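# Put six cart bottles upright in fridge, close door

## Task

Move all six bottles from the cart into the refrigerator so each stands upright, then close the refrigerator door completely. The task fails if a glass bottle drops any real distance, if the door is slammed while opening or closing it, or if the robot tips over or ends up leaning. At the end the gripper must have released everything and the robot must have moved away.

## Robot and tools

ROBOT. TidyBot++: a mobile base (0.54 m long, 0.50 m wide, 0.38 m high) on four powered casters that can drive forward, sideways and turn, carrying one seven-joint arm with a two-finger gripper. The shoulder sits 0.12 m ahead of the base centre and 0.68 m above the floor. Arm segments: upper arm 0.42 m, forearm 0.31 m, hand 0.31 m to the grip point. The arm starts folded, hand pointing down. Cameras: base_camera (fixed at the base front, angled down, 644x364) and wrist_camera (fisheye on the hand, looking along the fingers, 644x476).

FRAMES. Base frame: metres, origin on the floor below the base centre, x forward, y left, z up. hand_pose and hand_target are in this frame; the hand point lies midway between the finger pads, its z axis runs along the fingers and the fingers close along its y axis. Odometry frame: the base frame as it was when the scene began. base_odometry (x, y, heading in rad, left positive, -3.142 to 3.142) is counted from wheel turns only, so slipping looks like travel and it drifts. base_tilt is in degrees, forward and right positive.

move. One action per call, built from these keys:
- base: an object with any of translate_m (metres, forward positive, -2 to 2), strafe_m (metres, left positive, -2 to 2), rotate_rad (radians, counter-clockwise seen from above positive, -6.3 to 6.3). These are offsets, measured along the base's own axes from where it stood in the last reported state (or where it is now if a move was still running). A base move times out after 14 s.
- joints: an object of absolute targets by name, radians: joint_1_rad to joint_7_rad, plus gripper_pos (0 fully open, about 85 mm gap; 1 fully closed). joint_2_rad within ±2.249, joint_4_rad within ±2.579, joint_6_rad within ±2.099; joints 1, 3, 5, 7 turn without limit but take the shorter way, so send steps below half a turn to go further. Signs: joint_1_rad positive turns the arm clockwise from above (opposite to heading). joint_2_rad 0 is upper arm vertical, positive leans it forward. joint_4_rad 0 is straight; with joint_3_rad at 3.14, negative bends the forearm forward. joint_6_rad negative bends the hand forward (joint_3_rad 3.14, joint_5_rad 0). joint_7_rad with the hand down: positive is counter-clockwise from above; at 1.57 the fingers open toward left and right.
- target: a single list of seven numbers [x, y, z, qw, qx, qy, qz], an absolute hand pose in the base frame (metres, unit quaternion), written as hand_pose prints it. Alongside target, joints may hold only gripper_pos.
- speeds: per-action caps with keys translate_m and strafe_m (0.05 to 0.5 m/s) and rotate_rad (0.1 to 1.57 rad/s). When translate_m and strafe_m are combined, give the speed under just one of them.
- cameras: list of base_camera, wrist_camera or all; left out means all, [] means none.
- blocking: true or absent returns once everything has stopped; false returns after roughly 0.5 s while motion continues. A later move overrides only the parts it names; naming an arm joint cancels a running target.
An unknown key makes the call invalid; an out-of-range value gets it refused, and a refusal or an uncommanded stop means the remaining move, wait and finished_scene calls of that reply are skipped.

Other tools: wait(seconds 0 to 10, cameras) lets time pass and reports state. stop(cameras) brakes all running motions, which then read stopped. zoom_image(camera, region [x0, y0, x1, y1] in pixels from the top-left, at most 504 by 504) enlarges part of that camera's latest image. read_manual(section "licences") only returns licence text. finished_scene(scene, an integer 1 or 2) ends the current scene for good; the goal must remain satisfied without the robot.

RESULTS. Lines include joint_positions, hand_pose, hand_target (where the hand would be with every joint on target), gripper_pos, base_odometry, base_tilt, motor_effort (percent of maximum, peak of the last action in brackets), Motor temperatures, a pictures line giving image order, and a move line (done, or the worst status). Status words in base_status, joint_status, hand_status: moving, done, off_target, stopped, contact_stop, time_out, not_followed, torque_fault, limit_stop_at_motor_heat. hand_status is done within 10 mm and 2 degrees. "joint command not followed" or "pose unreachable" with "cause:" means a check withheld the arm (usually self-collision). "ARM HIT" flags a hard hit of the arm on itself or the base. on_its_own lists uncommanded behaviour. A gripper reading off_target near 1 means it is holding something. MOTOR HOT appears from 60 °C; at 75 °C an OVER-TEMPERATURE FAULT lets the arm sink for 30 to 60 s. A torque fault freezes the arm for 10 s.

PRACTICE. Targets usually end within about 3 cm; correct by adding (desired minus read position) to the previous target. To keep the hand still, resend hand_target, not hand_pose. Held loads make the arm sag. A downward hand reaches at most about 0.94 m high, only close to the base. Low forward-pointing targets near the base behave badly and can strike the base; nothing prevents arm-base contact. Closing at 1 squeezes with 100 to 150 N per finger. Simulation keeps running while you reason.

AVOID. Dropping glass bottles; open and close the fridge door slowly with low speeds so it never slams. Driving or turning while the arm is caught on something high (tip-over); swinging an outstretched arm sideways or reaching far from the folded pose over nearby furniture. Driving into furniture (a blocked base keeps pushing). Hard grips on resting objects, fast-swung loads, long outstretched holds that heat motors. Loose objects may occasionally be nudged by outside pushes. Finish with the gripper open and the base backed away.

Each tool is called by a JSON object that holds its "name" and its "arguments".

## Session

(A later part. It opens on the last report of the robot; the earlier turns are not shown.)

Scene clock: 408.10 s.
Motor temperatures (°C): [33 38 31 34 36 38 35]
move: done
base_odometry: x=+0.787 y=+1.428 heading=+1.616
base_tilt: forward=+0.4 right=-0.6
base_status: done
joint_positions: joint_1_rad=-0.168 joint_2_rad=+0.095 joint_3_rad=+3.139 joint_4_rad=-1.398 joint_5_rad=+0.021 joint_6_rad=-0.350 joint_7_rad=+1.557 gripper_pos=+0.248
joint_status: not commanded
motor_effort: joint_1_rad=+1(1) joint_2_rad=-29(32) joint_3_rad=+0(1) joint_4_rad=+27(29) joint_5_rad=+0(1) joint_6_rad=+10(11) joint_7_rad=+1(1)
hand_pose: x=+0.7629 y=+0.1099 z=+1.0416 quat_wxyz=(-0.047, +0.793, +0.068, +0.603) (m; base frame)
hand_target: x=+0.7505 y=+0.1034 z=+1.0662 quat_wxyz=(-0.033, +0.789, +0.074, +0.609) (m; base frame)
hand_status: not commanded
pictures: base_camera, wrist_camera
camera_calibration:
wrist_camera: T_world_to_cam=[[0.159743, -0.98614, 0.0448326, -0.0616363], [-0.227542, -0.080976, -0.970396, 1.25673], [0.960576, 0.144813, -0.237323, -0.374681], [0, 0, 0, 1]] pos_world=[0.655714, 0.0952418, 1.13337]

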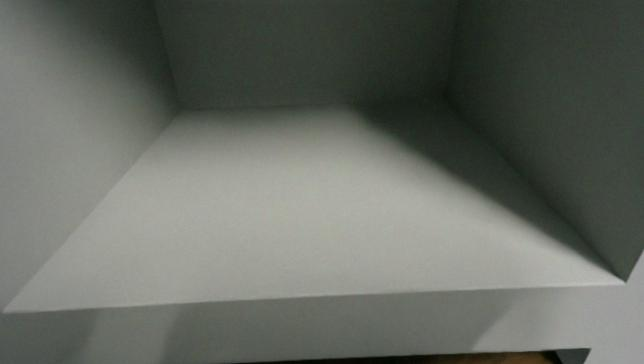

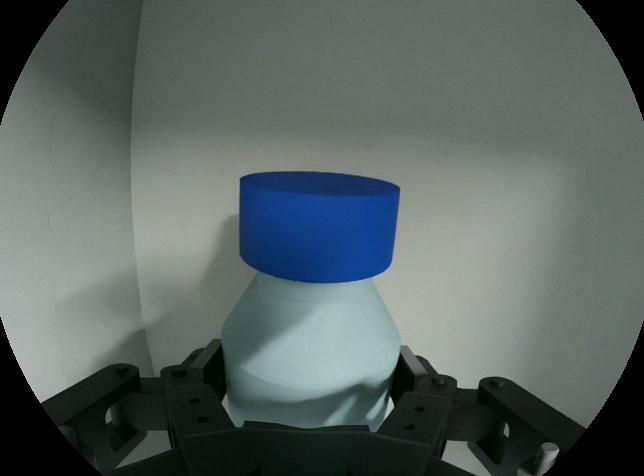

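{"name": "move", "arguments": {"joints": {"joint_2_rad":0.06,"joint_4_rad":-1.45,"joint_6_rad":-0.33}, "cameras": []}}

{"name": "move", "arguments": {"joints": {"joint_2_rad":0.06,"joint_4_rad":-1.54,"joint_6_rad":-0.24}, "cameras": ["wrist_camera"]}}

{"name": "move", "arguments": {"joints": {"joint_2_rad":0.06,"joint_4_rad":-1.59,"joint_6_rad":-0.19}, "cameras": ["wrist_camera"]}}

{"name": "move", "arguments": {"joints": {"joint_2_rad":0.07,"joint_4_rad":-1.62,"joint_6_rad":-0.16}, "cameras": ["wrist_camera"]}}

Scene clock: 417.13 s.
Motor temperatures (°C): [33 38 31 34 36 38 35]
move: done
base_odometry: x=+0.787 y=+1.428 heading=+1.616
base_tilt: forward=+0.4 right=-0.6
base_status: not commanded
joint_positions: joint_1_rad=-0.168 joint_2_rad=+0.094 joint_3_rad=+3.139 joint_4_rad=-1.464 joint_5_rad=+0.021 joint_6_rad=-0.350 joint_7_rad=+1.557 gripper_pos=+0.248
joint_status: all done
motor_effort: joint_1_rad=+0(1) joint_2_rad=-29(31) joint_3_rad=+0(1) joint_4_rad=+27(29) joint_5_rad=+0(0) joint_6_rad=+10(12) joint_7_rad=+0(1)
hand_pose: x=+0.7574 y=+0.1089 z=+1.0021 quat_wxyz=(-0.045, +0.813, +0.070, +0.577) (m; base frame)
hand_target: x=+0.7495 y=+0.1045 z=+1.0383 quat_wxyz=(-0.033, +0.792, +0.077, +0.605) (m; base frame)
hand_status: not commanded
pictures: none
No camera images: "cameras" was empty.

Scene clock: 418.03 s.
Motor temperatures (°C): [33 38 31 34 36 38 35]
move: done
base_odometry: x=+0.787 y=+1.428 heading=+1.616
base_tilt: forward=+0.4 right=-0.6
base_status: not commanded
joint_positions: joint_1_rad=-0.168 joint_2_rad=+0.087 joint_3_rad=+3.139 joint_4_rad=-1.525 joint_5_rad=+0.021 joint_6_rad=-0.297 joint_7_rad=+1.557 gripper_pos=+0.248
joint_status: all done
motor_effort: joint_1_rad=-1(1) joint_2_rad=-25(29) joint_3_rad=-1(1) joint_4_rad=+24(28) joint_5_rad=+0(1) joint_6_rad=+7(10) joint_7_rad=+0(1)
hand_pose: x=+0.7539 y=+0.1087 z=+0.9847 quat_wxyz=(-0.045, +0.813, +0.070, +0.576) (m; base frame)
hand_target: x=+0.7497 y=+0.1061 z=+1.0099 quat_wxyz=(-0.035, +0.792, +0.079, +0.605) (m; base frame)
hand_status: not commanded
pictures: wrist_camera
camera_calibration:
wrist_camera: T_world_to_cam=[[0.163818, -0.985446, 0.0453971, -0.0625324], [-0.290716, -0.0922006, -0.952357, 1.23046], [0.942681, 0.142815, -0.301589, -0.302397], [0, 0, 0, 1]] pos_world=[0.653023, 0.0950141, 1.08348]

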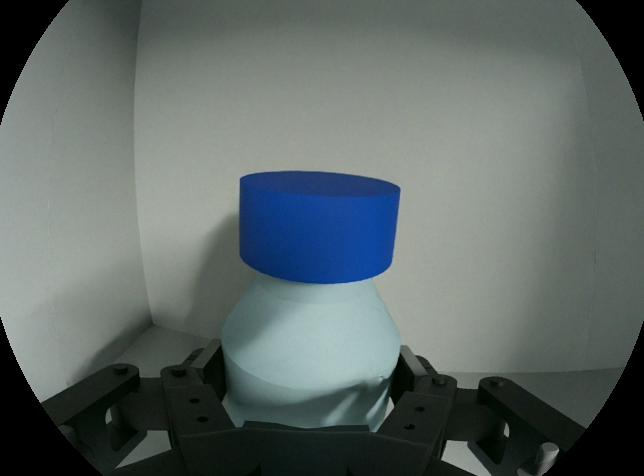

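Scene clock: 418.77 s.
Motor temperatures (°C): [33 38 31 34 36 38 35]
move: done
base_odometry: x=+0.787 y=+1.428 heading=+1.616
base_tilt: forward=+0.4 right=-0.6
base_status: not commanded
joint_positions: joint_1_rad=-0.167 joint_2_rad=+0.078 joint_3_rad=+3.139 joint_4_rad=-1.563 joint_5_rad=+0.021 joint_6_rad=-0.243 joint_7_rad=+1.557 gripper_pos=+0.248
joint_status: all done
motor_effort: joint_1_rad=-2(2) joint_2_rad=-23(26) joint_3_rad=-2(2) joint_4_rad=+21(24) joint_5_rad=-1(1) joint_6_rad=+5(7) joint_7_rad=+0(1)
hand_pose: x=+0.7522 y=+0.1083 z=+0.9833 quat_wxyz=(-0.046, +0.806, +0.070, +0.586) (m; base frame)
hand_target: x=+0.7487 y=+0.1069 z=+0.9942 quat_wxyz=(-0.036, +0.791, +0.080, +0.605) (m; base frame)
hand_status: not commanded
pictures: wrist_camera
camera_calibration:
wrist_camera: T_world_to_cam=[[0.163119, -0.98557, 0.0452073, -0.061855], [-0.266732, -0.0881682, -0.959729, 1.21741], [0.949866, 0.144492, -0.277265, -0.330633], [0, 0, 0, 1]] pos_world=[0.648869, 0.0941485, 1.07951]

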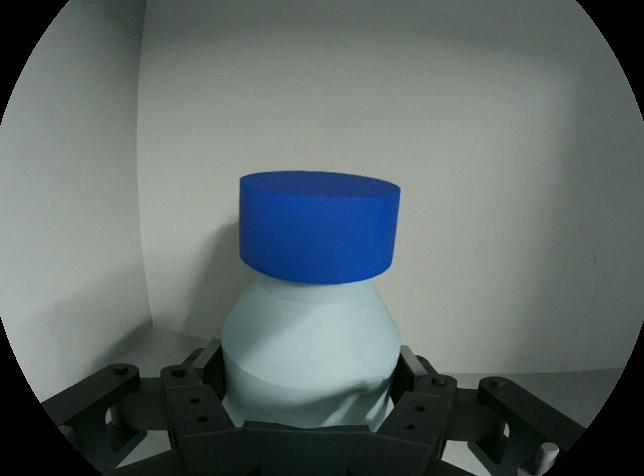

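Scene clock: 419.40 s.
Motor temperatures (°C): [33 38 31 34 36 38 35]
move: done
base_odometry: x=+0.787 y=+1.428 heading=+1.616
base_tilt: forward=+0.4 right=-0.6
base_status: not commanded
joint_positions: joint_1_rad=-0.167 joint_2_rad=+0.074 joint_3_rad=+3.139 joint_4_rad=-1.585 joint_5_rad=+0.021 joint_6_rad=-0.208 joint_7_rad=+1.557 gripper_pos=+0.248
joint_status: all done
motor_effort: joint_1_rad=-2(3) joint_2_rad=-21(24) joint_3_rad=-3(3) joint_4_rad=+19(22) joint_5_rad=+0(1) joint_6_rad=+5(6) joint_7_rad=+0(1)
hand_pose: x=+0.7518 y=+0.1081 z=+0.9828 quat_wxyz=(-0.047, +0.801, +0.069, +0.593) (m; base frame)
hand_target: x=+0.7507 y=+0.1078 z=+0.9784 quat_wxyz=(-0.036, +0.794, +0.081, +0.601) (m; base frame)
hand_status: not commanded
pictures: wrist_camera
camera_calibration:
wrist_camera: T_world_to_cam=[[0.162601, -0.985662, 0.0450608, -0.0613836], [-0.250845, -0.0854628, -0.964247, 1.20896], [0.954273, 0.145485, -0.261145, -0.349642], [0, 0, 0, 1]] pos_world=[0.646897, 0.0936852, 1.0772]

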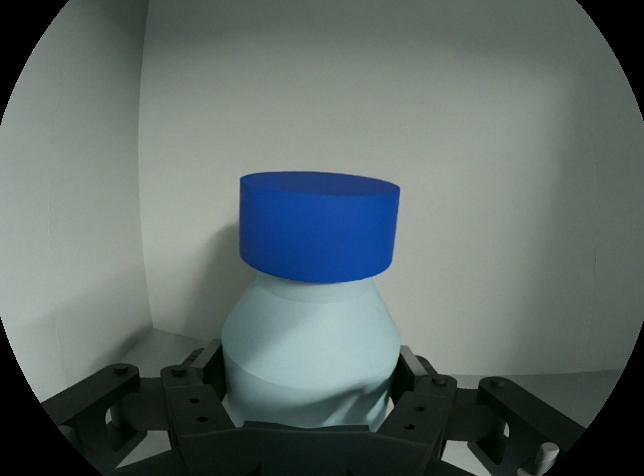

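{"name": "move", "arguments": {"joints": {"joint_2_rad":0.075,"joint_4_rad":-1.64,"joint_6_rad":-0.16}, "cameras": ["wrist_camera"]}}

Scene clock: 426.47 s.
Motor temperatures (°C): [33 38 31 34 36 38 35]
move: off_target
base_odometry: x=+0.787 y=+1.428 heading=+1.616
base_tilt: forward=+0.4 right=-0.5
base_status: not commanded
joint_positions: joint_1_rad=-0.167 joint_2_rad=+0.073 joint_3_rad=+3.139 joint_4_rad=-1.592 joint_5_rad=+0.021 joint_6_rad=-0.197 joint_7_rad=+1.557 gripper_pos=+0.248
joint_status: joint_4_rad off_target (ended at -1.592, target -1.640); the others done
motor_effort: joint_1_rad=-3(3) joint_2_rad=-20(21) joint_3_rad=-2(3) joint_4_rad=+18(19) joint_5_rad=+0(1) joint_6_rad=+3(5) joint_7_rad=+0(1)
hand_pose: x=+0.7516 y=+0.1081 z=+0.9826 quat_wxyz=(-0.047, +0.799, +0.069, +0.595) (m; base frame)
hand_target: x=+0.7495 y=+0.1076 z=+0.9631 quat_wxyz=(-0.036, +0.802, +0.082, +0.591) (m; base frame)
hand_status: not commanded
pictures: wrist_camera
camera_calibration:
wrist_camera: T_world_to_cam=[[0.162475, -0.985685, 0.0450119, -0.0612379], [-0.245786, -0.0846098, -0.965624, 1.20624], [0.95561, 0.145827, -0.256014, -0.355555], [0, 0, 0, 1]] pos_world=[0.646198, 0.0935479, 1.07651]

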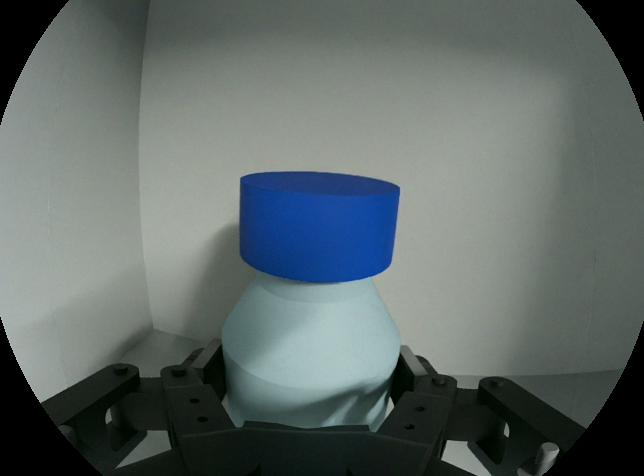

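{"name": "move", "arguments": {"joints": {"gripper_pos":0.0}, "cameras": ["wrist_camera"]}}

Scene clock: 433.87 s.
Motor temperatures (°C): [33 38 31 34 36 38 35]
move: done
base_odometry: x=+0.787 y=+1.428 heading=+1.616
base_tilt: forward=+0.4 right=-0.6
base_status: not commanded
joint_positions: joint_1_rad=-0.169 joint_2_rad=+0.074 joint_3_rad=+3.139 joint_4_rad=-1.628 joint_5_rad=+0.021 joint_6_rad=-0.197 joint_7_rad=+1.557 gripper_pos=+0.000
joint_status: all done
motor_effort: joint_1_rad=+0(3) joint_2_rad=-24(25) joint_3_rad=+0(3) joint_4_rad=+23(25) joint_5_rad=+0(1) joint_6_rad=+7(8) joint_7_rad=+0(1)
hand_pose: x=+0.7469 y=+0.1089 z=+0.9601 quat_wxyz=(-0.046, +0.810, +0.071, +0.580) (m; base frame)
hand_target: x=+0.7495 y=+0.1076 z=+0.9631 quat_wxyz=(-0.036, +0.802, +0.082, +0.591) (m; base frame)
hand_status: not commanded
pictures: wrist_camera
camera_calibration:
wrist_camera: T_world_to_cam=[[0.166646, -0.98498, 0.0451943, -0.0619838], [-0.280558, -0.0913078, -0.955484, 1.20033], [0.94526, 0.146548, -0.29156, -0.315193], [0, 0, 0, 1]] pos_world=[0.645032, 0.0947379, 1.0578]

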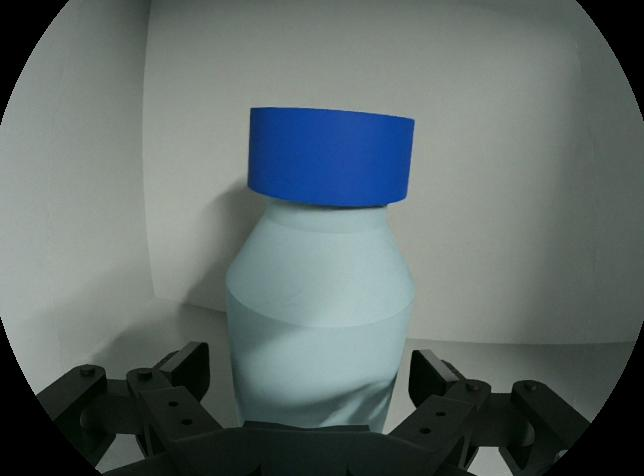

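{"name": "move", "arguments": {"base": {"translate_m":-0.15,"strafe_m":-0.025}, "speeds": {"translate_m":0.12}, "cameras": ["wrist_camera"]}}

{"name": "move", "arguments": {"base": {"translate_m":-0.53}, "joints": {"joint_1_rad":0.012}, "cameras": ["wrist_camera"]}}

{"name": "move", "arguments": {"base": {"translate_m":-0.75,"strafe_m":0.08,"rotate_rad":-0.567}, "joints": {"joint_2_rad":0.1,"joint_4_rad":-1.75,"joint_6_rad":0.05}}}

Scene clock: 468.57 s.
Motor temperatures (°C): [33 37 31 34 36 38 35]
move: done
base_odometry: x=+0.819 y=+1.279 heading=+1.616
base_tilt: forward=+0.4 right=-0.5
base_status: done
joint_positions: joint_1_rad=-0.169 joint_2_rad=+0.075 joint_3_rad=+3.139 joint_4_rad=-1.628 joint_5_rad=+0.021 joint_6_rad=-0.197 joint_7_rad=+1.557 gripper_pos=+0.000
joint_status: not commanded
motor_effort: joint_1_rad=+0(2) joint_2_rad=-23(27) joint_3_rad=+0(1) joint_4_rad=+22(24) joint_5_rad=+0(1) joint_6_rad=+7(7) joint_7_rad=+0(1)
hand_pose: x=+0.7473 y=+0.1090 z=+0.9590 quat_wxyz=(-0.046, +0.810, +0.071, +0.580) (m; base frame)
hand_target: x=+0.7495 y=+0.1076 z=+0.9631 quat_wxyz=(-0.036, +0.802, +0.082, +0.591) (m; base frame)
hand_status: not commanded
pictures: wrist_camera
camera_calibration:
wrist_camera: T_world_to_cam=[[0.16672, -0.984968, 0.0451972, -0.0619945], [-0.282107, -0.0915728, -0.955003, 1.20019], [0.944786, 0.146467, -0.293133, -0.314064], [0, 0, 0, 1]] pos_world=[0.645641, 0.0948421, 1.05692]

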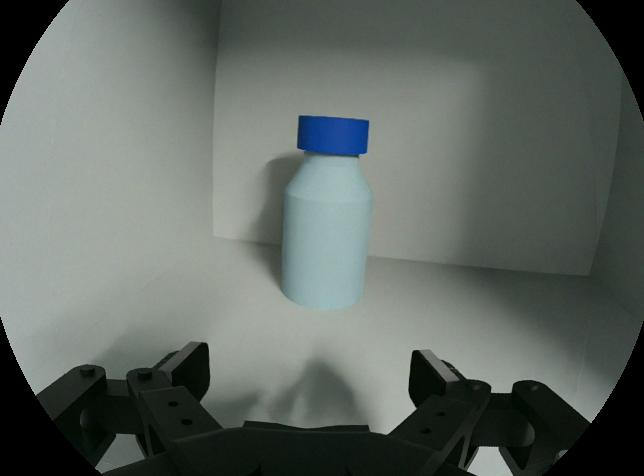

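Scene clock: 470.90 s.
Motor temperatures (°C): [33 37 31 34 36 38 35]
move: done
base_odometry: x=+0.843 y=+0.750 heading=+1.617
base_tilt: forward=+0.4 right=-0.6
base_status: done
joint_positions: joint_1_rad=+0.008 joint_2_rad=+0.074 joint_3_rad=+3.139 joint_4_rad=-1.628 joint_5_rad=+0.021 joint_6_rad=-0.197 joint_7_rad=+1.557 gripper_pos=+0.000
joint_status: all done
motor_effort: joint_1_rad=+0(3) joint_2_rad=-25(27) joint_3_rad=+1(2) joint_4_rad=+23(24) joint_5_rad=+0(0) joint_6_rad=+7(7) joint_7_rad=+0(1)
hand_pose: x=+0.7563 y=-0.0038 z=+0.9600 quat_wxyz=(+0.005, +0.813, -0.001, +0.582) (m; base frame)
hand_target: x=+0.7586 y=-0.0083 z=+0.9631 quat_wxyz=(+0.018, +0.806, +0.008, +0.592) (m; base frame)
hand_status: not commanded
pictures: wrist_camera
camera_calibration:
wrist_camera: T_world_to_cam=[[-0.0101539, -0.998927, 0.0451946, -0.040945], [-0.292367, -0.0402561, -0.955459, 1.20172], [0.956252, -0.0229151, -0.291644, -0.31642], [0, 0, 0, 1]] pos_world=[0.653503, 0.000224578, 1.05776]

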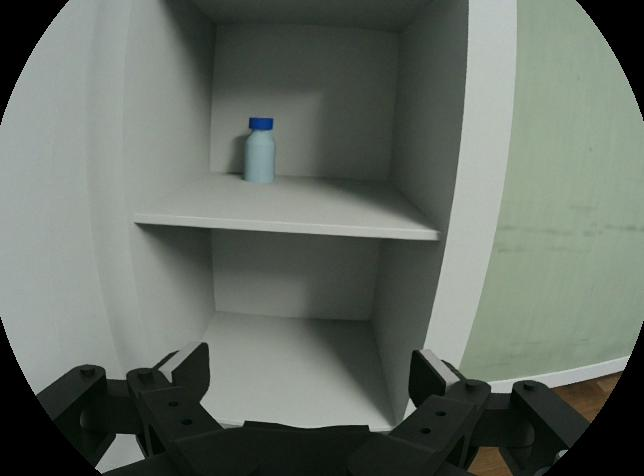

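Scene clock: 473.83 s.
Motor temperatures (°C): [33 37 31 34 36 38 35]
move: done
base_odometry: x=+0.798 y=-0.003 heading=+1.049
base_tilt: forward=+0.4 right=-0.6
base_status: done
joint_positions: joint_1_rad=+0.014 joint_2_rad=+0.102 joint_3_rad=+3.142 joint_4_rad=-1.733 joint_5_rad=+0.021 joint_6_rad=-0.017 joint_7_rad=+1.557 gripper_pos=+0.000
joint_status: all done
motor_effort: joint_1_rad=+1(4) joint_2_rad=-25(28) joint_3_rad=+1(3) joint_4_rad=+23(24) joint_5_rad=+0(1) joint_6_rad=+7(7) joint_7_rad=+0(1)
hand_pose: x=+0.7644 y=-0.0082 z=+0.9320 quat_wxyz=(+0.007, +0.799, -0.003, +0.601) (m; base frame)
hand_target: x=+0.7663 y=-0.0045 z=+0.9431 quat_wxyz=(+0.014, +0.783, +0.012, +0.621) (m; base frame)
hand_status: not commanded
pictures: base_camera, wrist_camera
camera_calibration:
wrist_camera: T_world_to_cam=[[-0.0171687, -0.99886, 0.0445438, -0.0379966], [-0.247245, -0.0389255, -0.968171, 1.15449], [0.968801, -0.0276354, -0.246295, -0.384351], [0, 0, 0, 1]] pos_world=[0.65715, -0.00363579, 1.02478]

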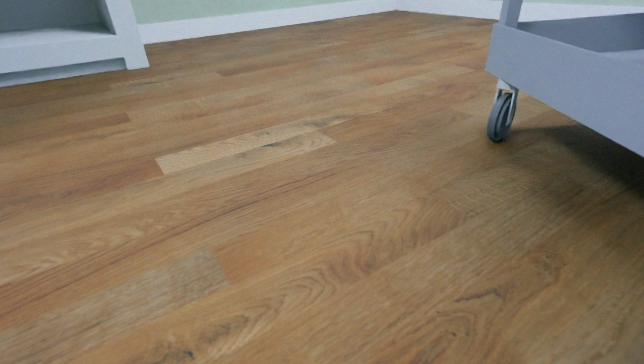

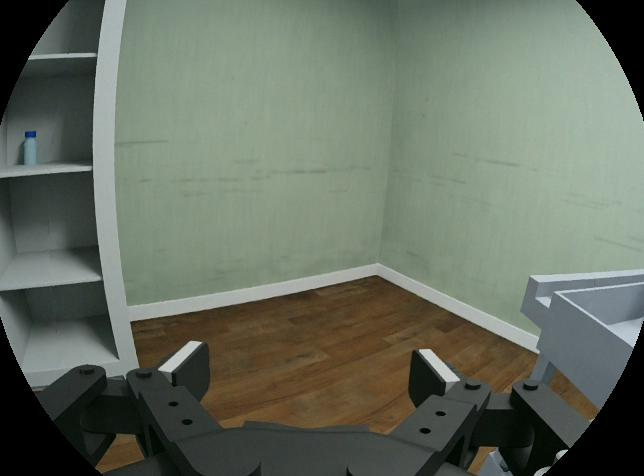

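{"name": "move", "arguments": {"base": {"translate_m":-0.31,"strafe_m":-0.7}, "speeds": {"translate_m":0.35}}}

Scene clock: 488.80 s.
Motor temperatures (°C): [33 37 31 34 36 38 35]
move: done
base_odometry: x=+1.250 y=-0.621 heading=+1.049
base_tilt: forward=+0.4 right=-0.5
base_status: done
joint_positions: joint_1_rad=+0.014 joint_2_rad=+0.102 joint_3_rad=+3.142 joint_4_rad=-1.733 joint_5_rad=+0.021 joint_6_rad=-0.016 joint_7_rad=+1.557 gripper_pos=+0.000
joint_status: not commanded
motor_effort: joint_1_rad=+0(2) joint_2_rad=-24(27) joint_3_rad=+0(2) joint_4_rad=+22(23) joint_5_rad=+0(1) joint_6_rad=+7(7) joint_7_rad=+0(1)
hand_pose: x=+0.7645 y=-0.0080 z=+0.9322 quat_wxyz=(+0.007, +0.799, -0.003, +0.602) (m; base frame)
hand_target: x=+0.7663 y=-0.0045 z=+0.9431 quat_wxyz=(+0.014, +0.783, +0.012, +0.621) (m; base frame)
hand_status: not commanded
pictures: base_camera, wrist_camera
camera_calibration:
wrist_camera: T_world_to_cam=[[-0.0168674, -0.998865, 0.044534, -0.0380123], [-0.246193, -0.0390199, -0.968435, 1.15421], [0.969074, -0.027299, -0.245255, -0.385533], [0, 0, 0, 1]] pos_world=[0.657127, -0.00345651, 1.02492]

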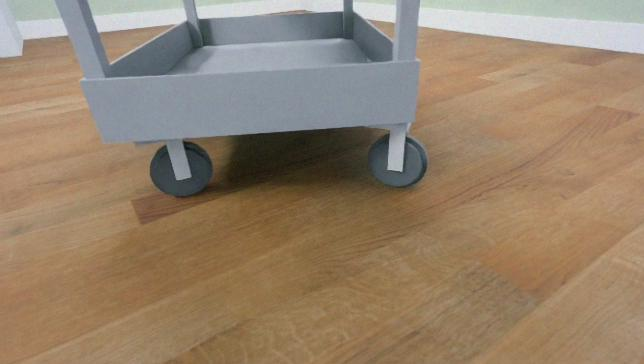

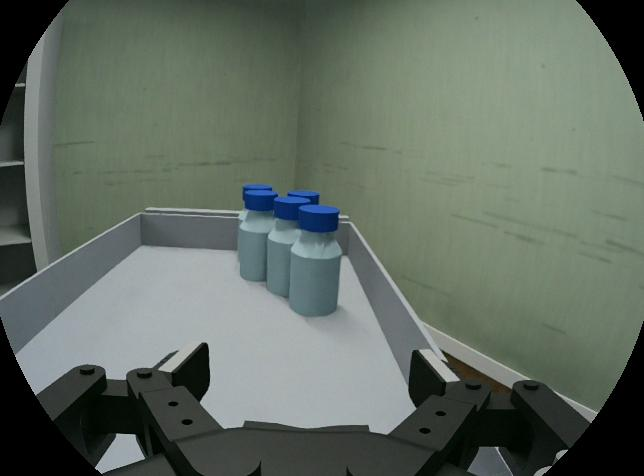

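{"name": "move", "arguments": {"base": {"translate_m":0.2,"strafe_m":-0.005}, "joints": {"joint_2_rad":0.22,"joint_4_rad":-1.8,"joint_6_rad":0.234}, "speeds": {"translate_m":0.2}}}

Scene clock: 499.97 s.
Motor temperatures (°C): [33 37 31 34 36 38 35]
move: done
base_odometry: x=+1.355 y=-0.450 heading=+1.049
base_tilt: forward=+0.4 right=-0.6
base_status: done
joint_positions: joint_1_rad=+0.014 joint_2_rad=+0.222 joint_3_rad=+3.142 joint_4_rad=-1.787 joint_5_rad=+0.021 joint_6_rad=+0.168 joint_7_rad=+1.557 gripper_pos=+0.000
joint_status: all done
motor_effort: joint_1_rad=+0(1) joint_2_rad=-28(31) joint_3_rad=+0(1) joint_4_rad=+21(24) joint_5_rad=+0(1) joint_6_rad=+7(8) joint_7_rad=+0(1)
hand_pose: x=+0.7963 y=-0.0072 z=+0.8758 quat_wxyz=(+0.005, +0.796, -0.002, +0.605) (m; base frame)
hand_target: x=+0.7980 y=-0.0015 z=+0.8893 quat_wxyz=(+0.010, +0.779, +0.015, +0.627) (m; base frame)
hand_status: not commanded
pictures: base_camera, wrist_camera
camera_calibration:
wrist_camera: T_world_to_cam=[[-0.0136481, -0.99897, 0.0432852, -0.0356656], [-0.236761, -0.0388295, -0.970792, 1.10195], [0.971472, -0.0234977, -0.235987, -0.440223], [0, 0, 0, 1]] pos_world=[0.688077, -0.0031848, 0.967423]

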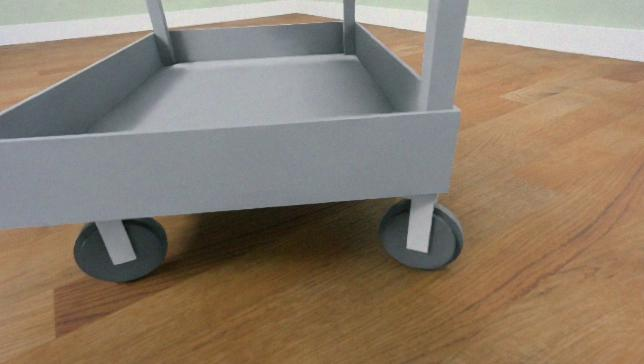

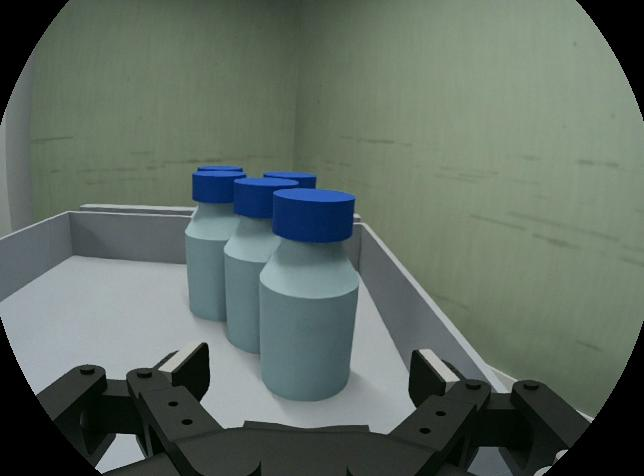

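{"name": "move", "arguments": {"base": {"strafe_m":0.003}, "joints": {"joint_2_rad":0.262}, "cameras": []}}

{"name": "move", "arguments": {"base": {"translate_m":0.098}, "speeds": {"translate_m":0.08}, "cameras": ["wrist_camera"]}}

Scene clock: 507.83 s.
Motor temperatures (°C): [33 37 31 34 36 38 35]
move: done
base_odometry: x=+1.352 y=-0.449 heading=+1.048
base_tilt: forward=+0.4 right=-0.5
base_status: done
joint_positions: joint_1_rad=+0.013 joint_2_rad=+0.251 joint_3_rad=+3.142 joint_4_rad=-1.787 joint_5_rad=+0.021 joint_6_rad=+0.169 joint_7_rad=+1.557 gripper_pos=+0.000
joint_status: all done
motor_effort: joint_1_rad=+0(4) joint_2_rad=-28(30) joint_3_rad=+0(4) joint_4_rad=+21(22) joint_5_rad=+0(0) joint_6_rad=+7(7) joint_7_rad=+0(1)
hand_pose: x=+0.8017 y=-0.0067 z=+0.8558 quat_wxyz=(+0.005, +0.805, -0.001, +0.594) (m; base frame)
hand_target: x=+0.8062 y=-0.0016 z=+0.8606 quat_wxyz=(+0.009, +0.792, +0.015, +0.610) (m; base frame)
hand_status: not commanded
pictures: none
No camera images: "cameras" was empty.

Scene clock: 509.53 s.
Motor temperatures (°C): [33 37 31 34 36 38 35]
move: done
base_odometry: x=+1.401 y=-0.364 heading=+1.049
base_tilt: forward=+0.4 right=-0.5
base_status: done
joint_positions: joint_1_rad=+0.013 joint_2_rad=+0.256 joint_3_rad=+3.142 joint_4_rad=-1.788 joint_5_rad=+0.021 joint_6_rad=+0.169 joint_7_rad=+1.557 gripper_pos=+0.000
joint_status: not commanded
motor_effort: joint_1_rad=+0(2) joint_2_rad=-28(31) joint_3_rad=+0(2) joint_4_rad=+21(22) joint_5_rad=+0(0) joint_6_rad=+7(7) joint_7_rad=+0(1)
hand_pose: x=+0.8024 y=-0.0067 z=+0.8530 quat_wxyz=(+0.005, +0.806, -0.001, +0.592) (m; base frame)
hand_target: x=+0.8062 y=-0.0016 z=+0.8606 quat_wxyz=(+0.009, +0.792, +0.015, +0.610) (m; base frame)
hand_status: not commanded
pictures: wrist_camera
camera_calibration:
wrist_camera: T_world_to_cam=[[-0.0113218, -0.999, 0.0432503, -0.0359037], [-0.268349, -0.0386309, -0.962547, 1.09961], [0.963255, -0.0225039, -0.267643, -0.417895], [0, 0, 0, 1]] pos_world=[0.697212, -0.00279322, 0.948131]

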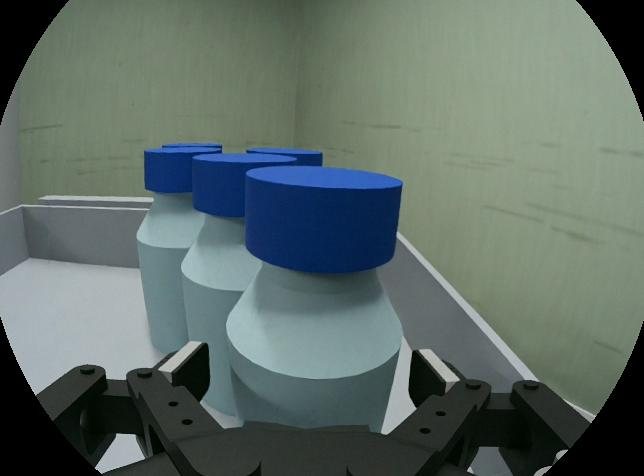

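{"name": "move", "arguments": {"base": {"translate_m":0.004,"strafe_m":-0.002}, "speeds": {"translate_m":0.05}, "cameras": []}}

{"name": "move", "arguments": {"joints": {"gripper_pos":0.4}, "cameras": ["wrist_camera"]}}

Scene clock: 513.57 s.
Motor temperatures (°C): [33 37 31 34 36 38 35]
move: done
base_odometry: x=+1.405 y=-0.361 heading=+1.049
base_tilt: forward=+0.4 right=-0.6
base_status: done
joint_positions: joint_1_rad=+0.012 joint_2_rad=+0.257 joint_3_rad=+3.142 joint_4_rad=-1.788 joint_5_rad=+0.021 joint_6_rad=+0.169 joint_7_rad=+1.557 gripper_pos=+0.000
joint_status: not commanded
motor_effort: joint_1_rad=+1(3) joint_2_rad=-29(32) joint_3_rad=+1(3) joint_4_rad=+21(22) joint_5_rad=+0(0) joint_6_rad=+7(7) joint_7_rad=+1(1)
hand_pose: x=+0.8026 y=-0.0065 z=+0.8524 quat_wxyz=(+0.005, +0.806, -0.001, +0.592) (m; base frame)
hand_target: x=+0.8062 y=-0.0016 z=+0.8606 quat_wxyz=(+0.009, +0.792, +0.015, +0.610) (m; base frame)
hand_status: not commanded
pictures: none
No camera images: "cameras" was empty.

Scene clock: 514.33 s.
Motor temperatures (°C): [33 37 31 34 36 38 35]
move: off_target
base_odometry: x=+1.405 y=-0.361 heading=+1.049
base_tilt: forward=+0.4 right=-0.6
base_status: not commanded
joint_positions: joint_1_rad=+0.013 joint_2_rad=+0.256 joint_3_rad=+3.142 joint_4_rad=-1.788 joint_5_rad=+0.021 joint_6_rad=+0.171 joint_7_rad=+1.557 gripper_pos=+0.249
joint_status: gripper_pos off_target (ended at +0.249, target +0.400)
motor_effort: joint_1_rad=-1(1) joint_2_rad=-28(30) joint_3_rad=-1(1) joint_4_rad=+21(23) joint_5_rad=+1(1) joint_6_rad=+7(8) joint_7_rad=+1(1)
hand_pose: x=+0.8026 y=-0.0067 z=+0.8527 quat_wxyz=(+0.005, +0.806, -0.001, +0.592) (m; base frame)
hand_target: x=+0.8062 y=-0.0016 z=+0.8606 quat_wxyz=(+0.009, +0.792, +0.015, +0.610) (m; base frame)
hand_status: not commanded
pictures: wrist_camera
camera_calibration:
wrist_camera: T_world_to_cam=[[-0.0113986, -0.999, 0.0432371, -0.0358692], [-0.267961, -0.0386067, -0.962656, 1.09918], [0.963362, -0.0225588, -0.267253, -0.418607], [0, 0, 0, 1]] pos_world=[0.697398, -0.00284106, 0.947805]

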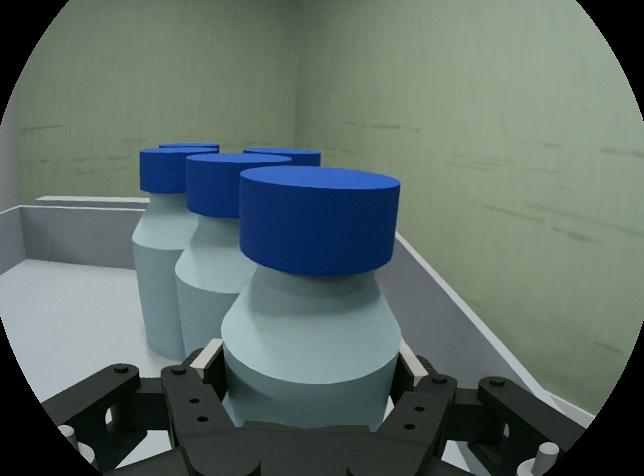

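{"name": "move", "arguments": {"joints": {"gripper_pos":0.55}, "cameras": []}}

{"name": "move", "arguments": {"joints": {"joint_2_rad":0.08,"joint_4_rad":-1.6,"joint_6_rad":-0.14}, "cameras": ["wrist_camera"]}}

{"name": "move", "arguments": {"base": {"translate_m":-0.35}, "joints": {"joint_2_rad":0.066,"joint_4_rad":-1.364,"joint_6_rad":-0.40}, "speeds": {"translate_m":0.3}, "cameras": ["wrist_camera"]}}

{"name": "move", "arguments": {"base": {"translate_m":0.32,"strafe_m":0.75}, "speeds": {"translate_m":0.4}}}

Scene clock: 527.20 s.
Motor temperatures (°C): [33 37 31 34 36 38 35]
move: off_target
base_odometry: x=+1.405 y=-0.361 heading=+1.049
base_tilt: forward=+0.4 right=-0.6
base_status: not commanded
joint_positions: joint_1_rad=+0.013 joint_2_rad=+0.256 joint_3_rad=+3.142 joint_4_rad=-1.788 joint_5_rad=+0.021 joint_6_rad=+0.171 joint_7_rad=+1.557 gripper_pos=+0.249
joint_status: gripper_pos off_target (ended at +0.249, target +0.550)
motor_effort: joint_1_rad=-1(1) joint_2_rad=-27(28) joint_3_rad=+0(1) joint_4_rad=+22(22) joint_5_rad=+1(1) joint_6_rad=+7(7) joint_7_rad=+1(1)
hand_pose: x=+0.8026 y=-0.0067 z=+0.8527 quat_wxyz=(+0.005, +0.806, -0.001, +0.592) (m; base frame)
hand_target: x=+0.8062 y=-0.0016 z=+0.8606 quat_wxyz=(+0.009, +0.792, +0.015, +0.610) (m; base frame)
hand_status: not commanded
pictures: none
No camera images: "cameras" was empty.

Scene clock: 528.77 s.
Motor temperatures (°C): [33 37 31 34 36 38 35]
move: done
base_odometry: x=+1.405 y=-0.361 heading=+1.049
base_tilt: forward=+0.4 right=-0.5
base_status: not commanded
joint_positions: joint_1_rad=+0.013 joint_2_rad=+0.109 joint_3_rad=+3.142 joint_4_rad=-1.636 joint_5_rad=+0.021 joint_6_rad=-0.086 joint_7_rad=+1.557 gripper_pos=+0.249
joint_status: all done
motor_effort: joint_1_rad=+1(1) joint_2_rad=-30(38) joint_3_rad=+0(1) joint_4_rad=+27(29) joint_5_rad=+0(1) joint_6_rad=+11(12) joint_7_rad=+1(1)
hand_pose: x=+0.7752 y=-0.0081 z=+0.9650 quat_wxyz=(+0.007, +0.793, -0.003, +0.609) (m; base frame)
hand_target: x=+0.7667 y=-0.0080 z=+0.9902 quat_wxyz=(+0.018, +0.789, +0.009, +0.614) (m; base frame)
hand_status: not commanded
pictures: wrist_camera
camera_calibration:
wrist_camera: T_world_to_cam=[[-0.0183683, -0.998827, 0.0447929, -0.0384668], [-0.227837, -0.0394403, -0.9729, 1.17867], [0.973526, -0.028076, -0.226845, -0.409182], [0, 0, 0, 1]] pos_world=[0.666187, -0.00342284, 1.05563]

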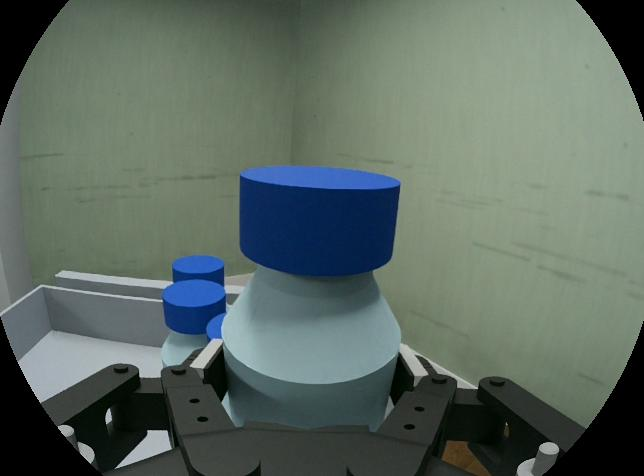

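Scene clock: 530.87 s.
Motor temperatures (°C): [33 37 31 34 36 38 35]
move: off_target
base_odometry: x=+1.230 y=-0.665 heading=+1.049
base_tilt: forward=+0.4 right=-0.5
base_status: done
joint_positions: joint_1_rad=+0.012 joint_2_rad=+0.096 joint_3_rad=+3.142 joint_4_rad=-1.407 joint_5_rad=+0.021 joint_6_rad=-0.344 joint_7_rad=+1.557 gripper_pos=+0.249
joint_status: joint_4_rad off_target (ended at -1.407, target -1.364); the others done
motor_effort: joint_1_rad=+0(2) joint_2_rad=-30(35) joint_3_rad=+0(2) joint_4_rad=+28(30) joint_5_rad=+1(1) joint_6_rad=+11(13) joint_7_rad=+0(1)
hand_pose: x=+0.7725 y=-0.0094 z=+1.0368 quat_wxyz=(+0.009, +0.798, -0.005, +0.603) (m; base frame)
hand_target: x=+0.7587 y=-0.0126 z=+1.0662 quat_wxyz=(+0.023, +0.792, +0.002, +0.610) (m; base frame)
hand_status: not commanded
pictures: wrist_camera
camera_calibration:
wrist_camera: T_world_to_cam=[[-0.022736, -0.99872, 0.0451861, -0.040144], [-0.242975, -0.0383225, -0.969275, 1.25578], [0.969766, -0.0330165, -0.241792, -0.371927], [0, 0, 0, 1]] pos_world=[0.664892, -0.00424769, 1.12908]

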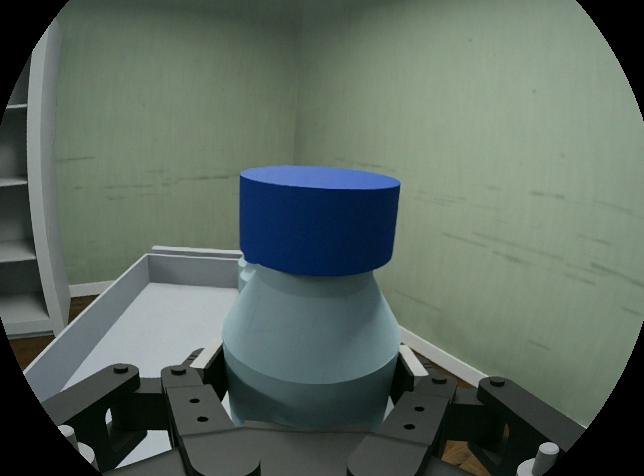

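Scene clock: 533.90 s.
Motor temperatures (°C): [33 37 31 34 36 38 35]
move: done
base_odometry: x=+0.739 y=-0.014 heading=+1.050
base_tilt: forward=+0.4 right=-0.6
base_status: done
joint_positions: joint_1_rad=+0.010 joint_2_rad=+0.096 joint_3_rad=+3.142 joint_4_rad=-1.407 joint_5_rad=+0.021 joint_6_rad=-0.345 joint_7_rad=+1.557 gripper_pos=+0.249
joint_status: not commanded
motor_effort: joint_1_rad=+0(3) joint_2_rad=-30(32) joint_3_rad=+0(3) joint_4_rad=+27(29) joint_5_rad=+1(1) joint_6_rad=+11(11) joint_7_rad=+0(1)
hand_pose: x=+0.7724 y=-0.0077 z=+1.0365 quat_wxyz=(+0.008, +0.798, -0.004, +0.603) (m; base frame)
hand_target: x=+0.7587 y=-0.0126 z=+1.0662 quat_wxyz=(+0.023, +0.792, +0.002, +0.610) (m; base frame)
hand_status: not commanded
pictures: base_camera, wrist_camera
camera_calibration:
wrist_camera: T_world_to_cam=[[-0.0200427, -0.998777, 0.0451887, -0.0404801], [-0.243879, -0.0389485, -0.969023, 1.25599], [0.969599, -0.0304424, -0.2428, -0.370639], [0, 0, 0, 1]] pos_world=[0.664869, -0.00279485, 1.12892]

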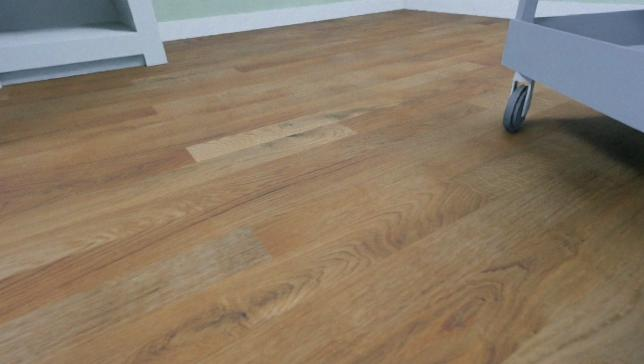

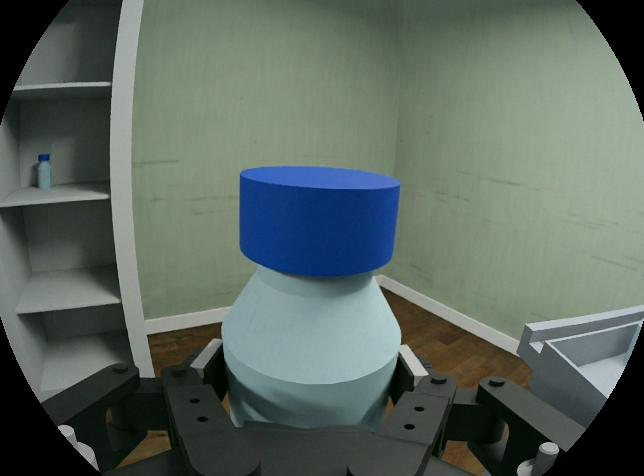

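{"name": "move", "arguments": {"base": {"translate_m":0.694,"strafe_m":0.305,"rotate_rad":0.567}, "speeds": {"translate_m":0.4,"rotate_rad":0.5}}}

Scene clock: 544.43 s.
Motor temperatures (°C): [33 37 31 34 36 38 35]
move: done
base_odometry: x=+0.820 y=+0.740 heading=+1.618
base_tilt: forward=+0.4 right=-0.6
base_status: done
joint_positions: joint_1_rad=+0.010 joint_2_rad=+0.097 joint_3_rad=+3.142 joint_4_rad=-1.407 joint_5_rad=+0.021 joint_6_rad=-0.346 joint_7_rad=+1.557 gripper_pos=+0.249
joint_status: not commanded
motor_effort: joint_1_rad=+0(5) joint_2_rad=-29(33) joint_3_rad=+1(4) joint_4_rad=+28(29) joint_5_rad=+0(1) joint_6_rad=+11(11) joint_7_rad=+0(1)
hand_pose: x=+0.7727 y=-0.0076 z=+1.0353 quat_wxyz=(+0.008, +0.799, -0.004, +0.601) (m; base frame)
hand_target: x=+0.7587 y=-0.0126 z=+1.0662 quat_wxyz=(+0.023, +0.792, +0.002, +0.610) (m; base frame)
hand_status: not commanded
pictures: base_camera, wrist_camera
camera_calibration:
wrist_camera: T_world_to_cam=[[-0.019724, -0.998786, 0.0451441, -0.0405061], [-0.246457, -0.0389025, -0.968373, 1.25623], [0.968953, -0.0302263, -0.24539, -0.368037], [0, 0, 0, 1]] pos_world=[0.665419, -0.00271065, 1.12802]

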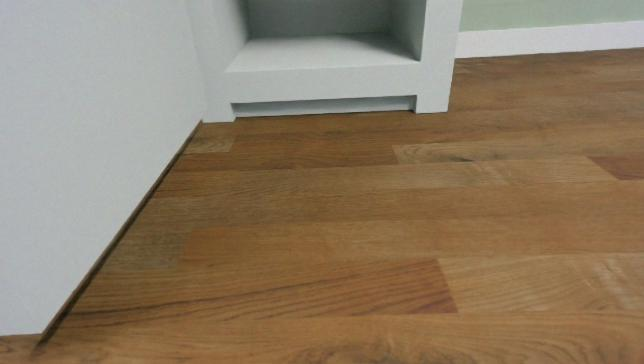

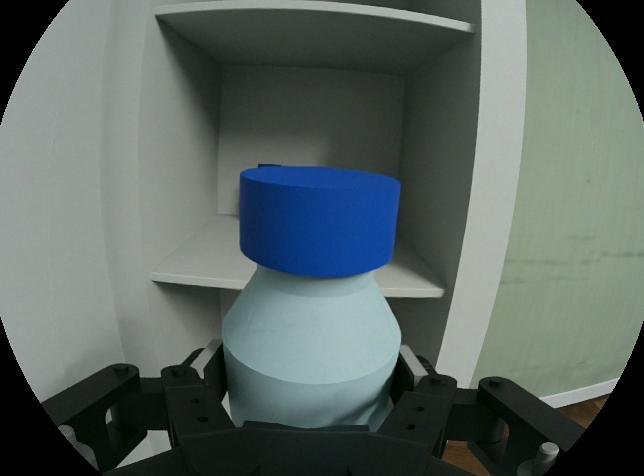

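{"name": "move", "arguments": {"base": {"translate_m":0.45}, "speeds": {"translate_m":0.25}, "cameras": ["wrist_camera"]}}

{"name": "move", "arguments": {"base": {"translate_m":0.235}, "speeds": {"translate_m":0.15}, "cameras": ["wrist_camera"]}}

{"name": "move", "arguments": {"joints": {"joint_2_rad":0.06,"joint_4_rad":-1.45,"joint_6_rad":-0.33}, "cameras": []}}

{"name": "move", "arguments": {"joints": {"joint_2_rad":0.06,"joint_4_rad":-1.52,"joint_6_rad":-0.25}, "cameras": ["wrist_camera"]}}

Scene clock: 557.13 s.
Motor temperatures (°C): [33 37 31 34 36 38 35]
move: done
base_odometry: x=+0.799 y=+1.190 heading=+1.617
base_tilt: forward=+0.4 right=-0.5
base_status: done
joint_positions: joint_1_rad=+0.010 joint_2_rad=+0.097 joint_3_rad=+3.142 joint_4_rad=-1.407 joint_5_rad=+0.021 joint_6_rad=-0.347 joint_7_rad=+1.557 gripper_pos=+0.249
joint_status: not commanded
motor_effort: joint_1_rad=+1(2) joint_2_rad=-30(33) joint_3_rad=+0(2) joint_4_rad=+28(29) joint_5_rad=+0(1) joint_6_rad=+11(11) joint_7_rad=+0(1)
hand_pose: x=+0.7727 y=-0.0076 z=+1.0351 quat_wxyz=(+0.008, +0.799, -0.004, +0.601) (m; base frame)
hand_target: x=+0.7587 y=-0.0126 z=+1.0662 quat_wxyz=(+0.023, +0.792, +0.002, +0.610) (m; base frame)
hand_status: not commanded
pictures: wrist_camera
camera_calibration:
wrist_camera: T_world_to_cam=[[-0.0197089, -0.998786, 0.0451497, -0.0405205], [-0.247138, -0.0388903, -0.968199, 1.25639], [0.96878, -0.0302404, -0.246072, -0.367194], [0, 0, 0, 1]] pos_world=[0.665434, -0.00271401, 1.12791]

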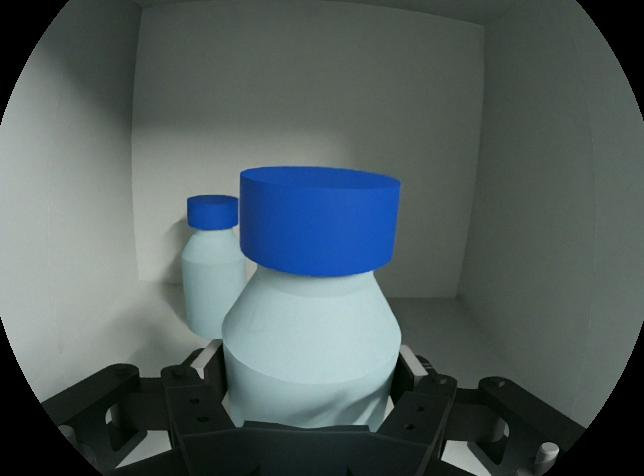

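Scene clock: 559.27 s.
Motor temperatures (°C): [33 37 31 34 36 38 35]
move: done
base_odometry: x=+0.789 y=+1.425 heading=+1.617
base_tilt: forward=+0.4 right=-0.5
base_status: done
joint_positions: joint_1_rad=+0.010 joint_2_rad=+0.097 joint_3_rad=+3.142 joint_4_rad=-1.407 joint_5_rad=+0.021 joint_6_rad=-0.348 joint_7_rad=+1.557 gripper_pos=+0.249
joint_status: not commanded
motor_effort: joint_1_rad=+0(1) joint_2_rad=-30(34) joint_3_rad=+1(2) joint_4_rad=+28(29) joint_5_rad=+0(1) joint_6_rad=+11(11) joint_7_rad=+0(1)
hand_pose: x=+0.7725 y=-0.0076 z=+1.0352 quat_wxyz=(+0.008, +0.799, -0.004, +0.601) (m; base frame)
hand_target: x=+0.7587 y=-0.0126 z=+1.0662 quat_wxyz=(+0.023, +0.792, +0.002, +0.610) (m; base frame)
hand_status: not commanded
pictures: wrist_camera
camera_calibration:
wrist_camera: T_world_to_cam=[[-0.0197118, -0.998786, 0.0451506, -0.0405261], [-0.247297, -0.0388855, -0.968159, 1.2565], [0.968739, -0.0302498, -0.24623, -0.366868], [0, 0, 0, 1]] pos_world=[0.66533, -0.00271491, 1.12799]

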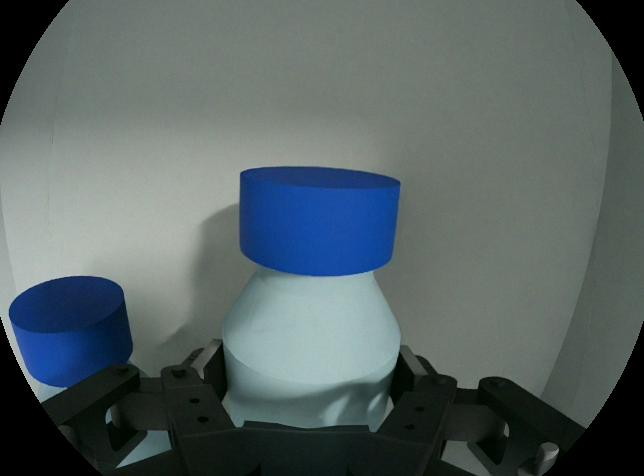

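Scene clock: 560.13 s.
Motor temperatures (°C): [33 37 31 34 36 38 35]
move: done
base_odometry: x=+0.789 y=+1.425 heading=+1.617
base_tilt: forward=+0.4 right=-0.6
base_status: not commanded
joint_positions: joint_1_rad=+0.010 joint_2_rad=+0.096 joint_3_rad=+3.142 joint_4_rad=-1.468 joint_5_rad=+0.021 joint_6_rad=-0.348 joint_7_rad=+1.557 gripper_pos=+0.249
joint_status: all done
motor_effort: joint_1_rad=+1(1) joint_2_rad=-30(32) joint_3_rad=+0(1) joint_4_rad=+28(30) joint_5_rad=+0(1) joint_6_rad=+10(12) joint_7_rad=+0(1)
hand_pose: x=+0.7672 y=-0.0075 z=+0.9984 quat_wxyz=(+0.008, +0.817, -0.004, +0.577) (m; base frame)
hand_target: x=+0.7580 y=-0.0114 z=+1.0383 quat_wxyz=(+0.022, +0.795, +0.004, +0.606) (m; base frame)
hand_status: not commanded
pictures: none
No camera images: "cameras" was empty.

Scene clock: 560.93 s.
Motor temperatures (°C): [33 37 31 34 36 38 35]
move: done
base_odometry: x=+0.789 y=+1.425 heading=+1.617
base_tilt: forward=+0.4 right=-0.6
base_status: not commanded
joint_positions: joint_1_rad=+0.011 joint_2_rad=+0.093 joint_3_rad=+3.142 joint_4_rad=-1.515 joint_5_rad=+0.021 joint_6_rad=-0.309 joint_7_rad=+1.557 gripper_pos=+0.249
joint_status: all done
motor_effort: joint_1_rad=-1(1) joint_2_rad=-27(30) joint_3_rad=-1(1) joint_4_rad=+26(28) joint_5_rad=+0(0) joint_6_rad=+8(11) joint_7_rad=+0(1)
hand_pose: x=+0.7648 y=-0.0074 z=+0.9835 quat_wxyz=(+0.008, +0.818, -0.003, +0.575) (m; base frame)
hand_target: x=+0.7594 y=-0.0100 z=+1.0193 quat_wxyz=(+0.020, +0.792, +0.006, +0.610) (m; base frame)
hand_status: not commanded
pictures: wrist_camera
camera_calibration:
wrist_camera: T_world_to_cam=[[-0.0161731, -0.998826, 0.0456563, -0.0413812], [-0.309807, -0.0384091, -0.950023, 1.23453], [0.950662, -0.0295095, -0.308823, -0.296736], [0, 0, 0, 1]] pos_world=[0.663893, -0.00267199, 1.08308]

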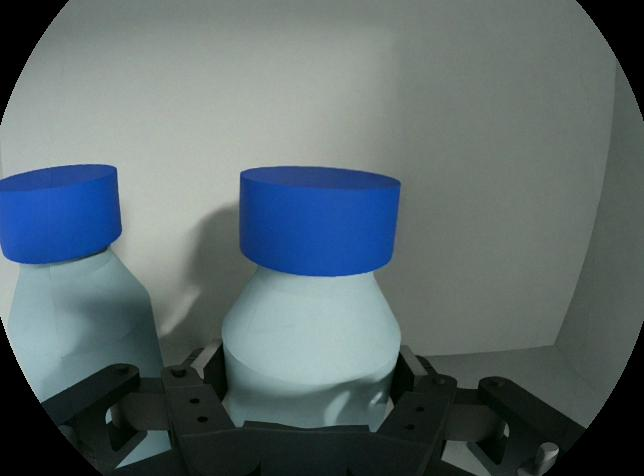

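{"name": "move", "arguments": {"joints": {"joint_2_rad":0.065,"joint_4_rad":-1.57,"joint_6_rad":-0.18}, "cameras": []}}

{"name": "move", "arguments": {"joints": {"joint_2_rad":0.07,"joint_4_rad":-1.61,"joint_6_rad":-0.15}, "cameras": ["wrist_camera"]}}

Scene clock: 566.90 s.
Motor temperatures (°C): [33 37 31 34 36 38 35]
move: done
base_odometry: x=+0.789 y=+1.425 heading=+1.617
base_tilt: forward=+0.4 right=-0.6
base_status: not commanded
joint_positions: joint_1_rad=+0.011 joint_2_rad=+0.084 joint_3_rad=+3.142 joint_4_rad=-1.557 joint_5_rad=+0.021 joint_6_rad=-0.246 joint_7_rad=+1.557 gripper_pos=+0.249
joint_status: all done
motor_effort: joint_1_rad=-1(2) joint_2_rad=-24(27) joint_3_rad=-1(2) joint_4_rad=+24(26) joint_5_rad=+0(0) joint_6_rad=+7(9) joint_7_rad=+0(1)
hand_pose: x=+0.7638 y=-0.0070 z=+0.9820 quat_wxyz=(+0.007, +0.810, -0.003, +0.587) (m; base frame)
hand_target: x=+0.7620 y=-0.0087 z=+1.0063 quat_wxyz=(+0.019, +0.788, +0.008, +0.616) (m; base frame)
hand_status: not commanded
pictures: none
No camera images: "cameras" was empty.

Scene clock: 567.60 s.
Motor temperatures (°C): [33 37 31 34 36 38 35]
move: done
base_odometry: x=+0.789 y=+1.425 heading=+1.617
base_tilt: forward=+0.4 right=-0.6
base_status: not commanded
joint_positions: joint_1_rad=+0.011 joint_2_rad=+0.079 joint_3_rad=+3.142 joint_4_rad=-1.583 joint_5_rad=+0.021 joint_6_rad=-0.206 joint_7_rad=+1.557 gripper_pos=+0.249
joint_status: all done
motor_effort: joint_1_rad=-2(3) joint_2_rad=-21(25) joint_3_rad=-1(2) joint_4_rad=+21(25) joint_5_rad=+0(1) joint_6_rad=+6(8) joint_7_rad=+0(1)
hand_pose: x=+0.7630 y=-0.0071 z=+0.9813 quat_wxyz=(+0.007, +0.804, -0.003, +0.595) (m; base frame)
hand_target: x=+0.7618 y=-0.0082 z=+0.9876 quat_wxyz=(+0.018, +0.792, +0.008, +0.610) (m; base frame)
hand_status: not commanded
pictures: wrist_camera
camera_calibration:
wrist_camera: T_world_to_cam=[[-0.0168024, -0.998835, 0.0452376, -0.0401205], [-0.263021, -0.039235, -0.963992, 1.20984], [0.964644, -0.0280958, -0.262056, -0.352183], [0, 0, 0, 1]] pos_world=[0.657272, -0.00250039, 1.0758]

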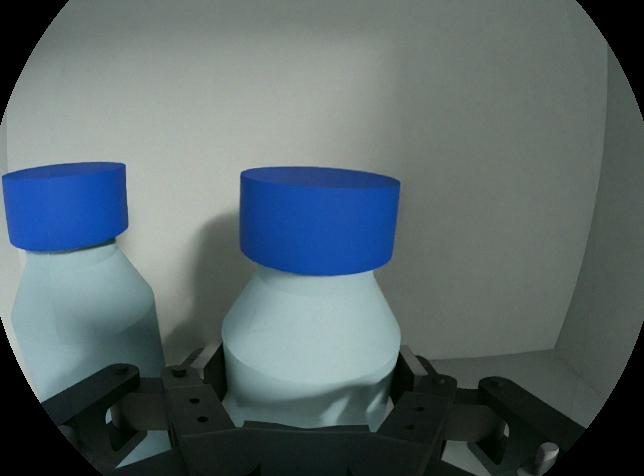

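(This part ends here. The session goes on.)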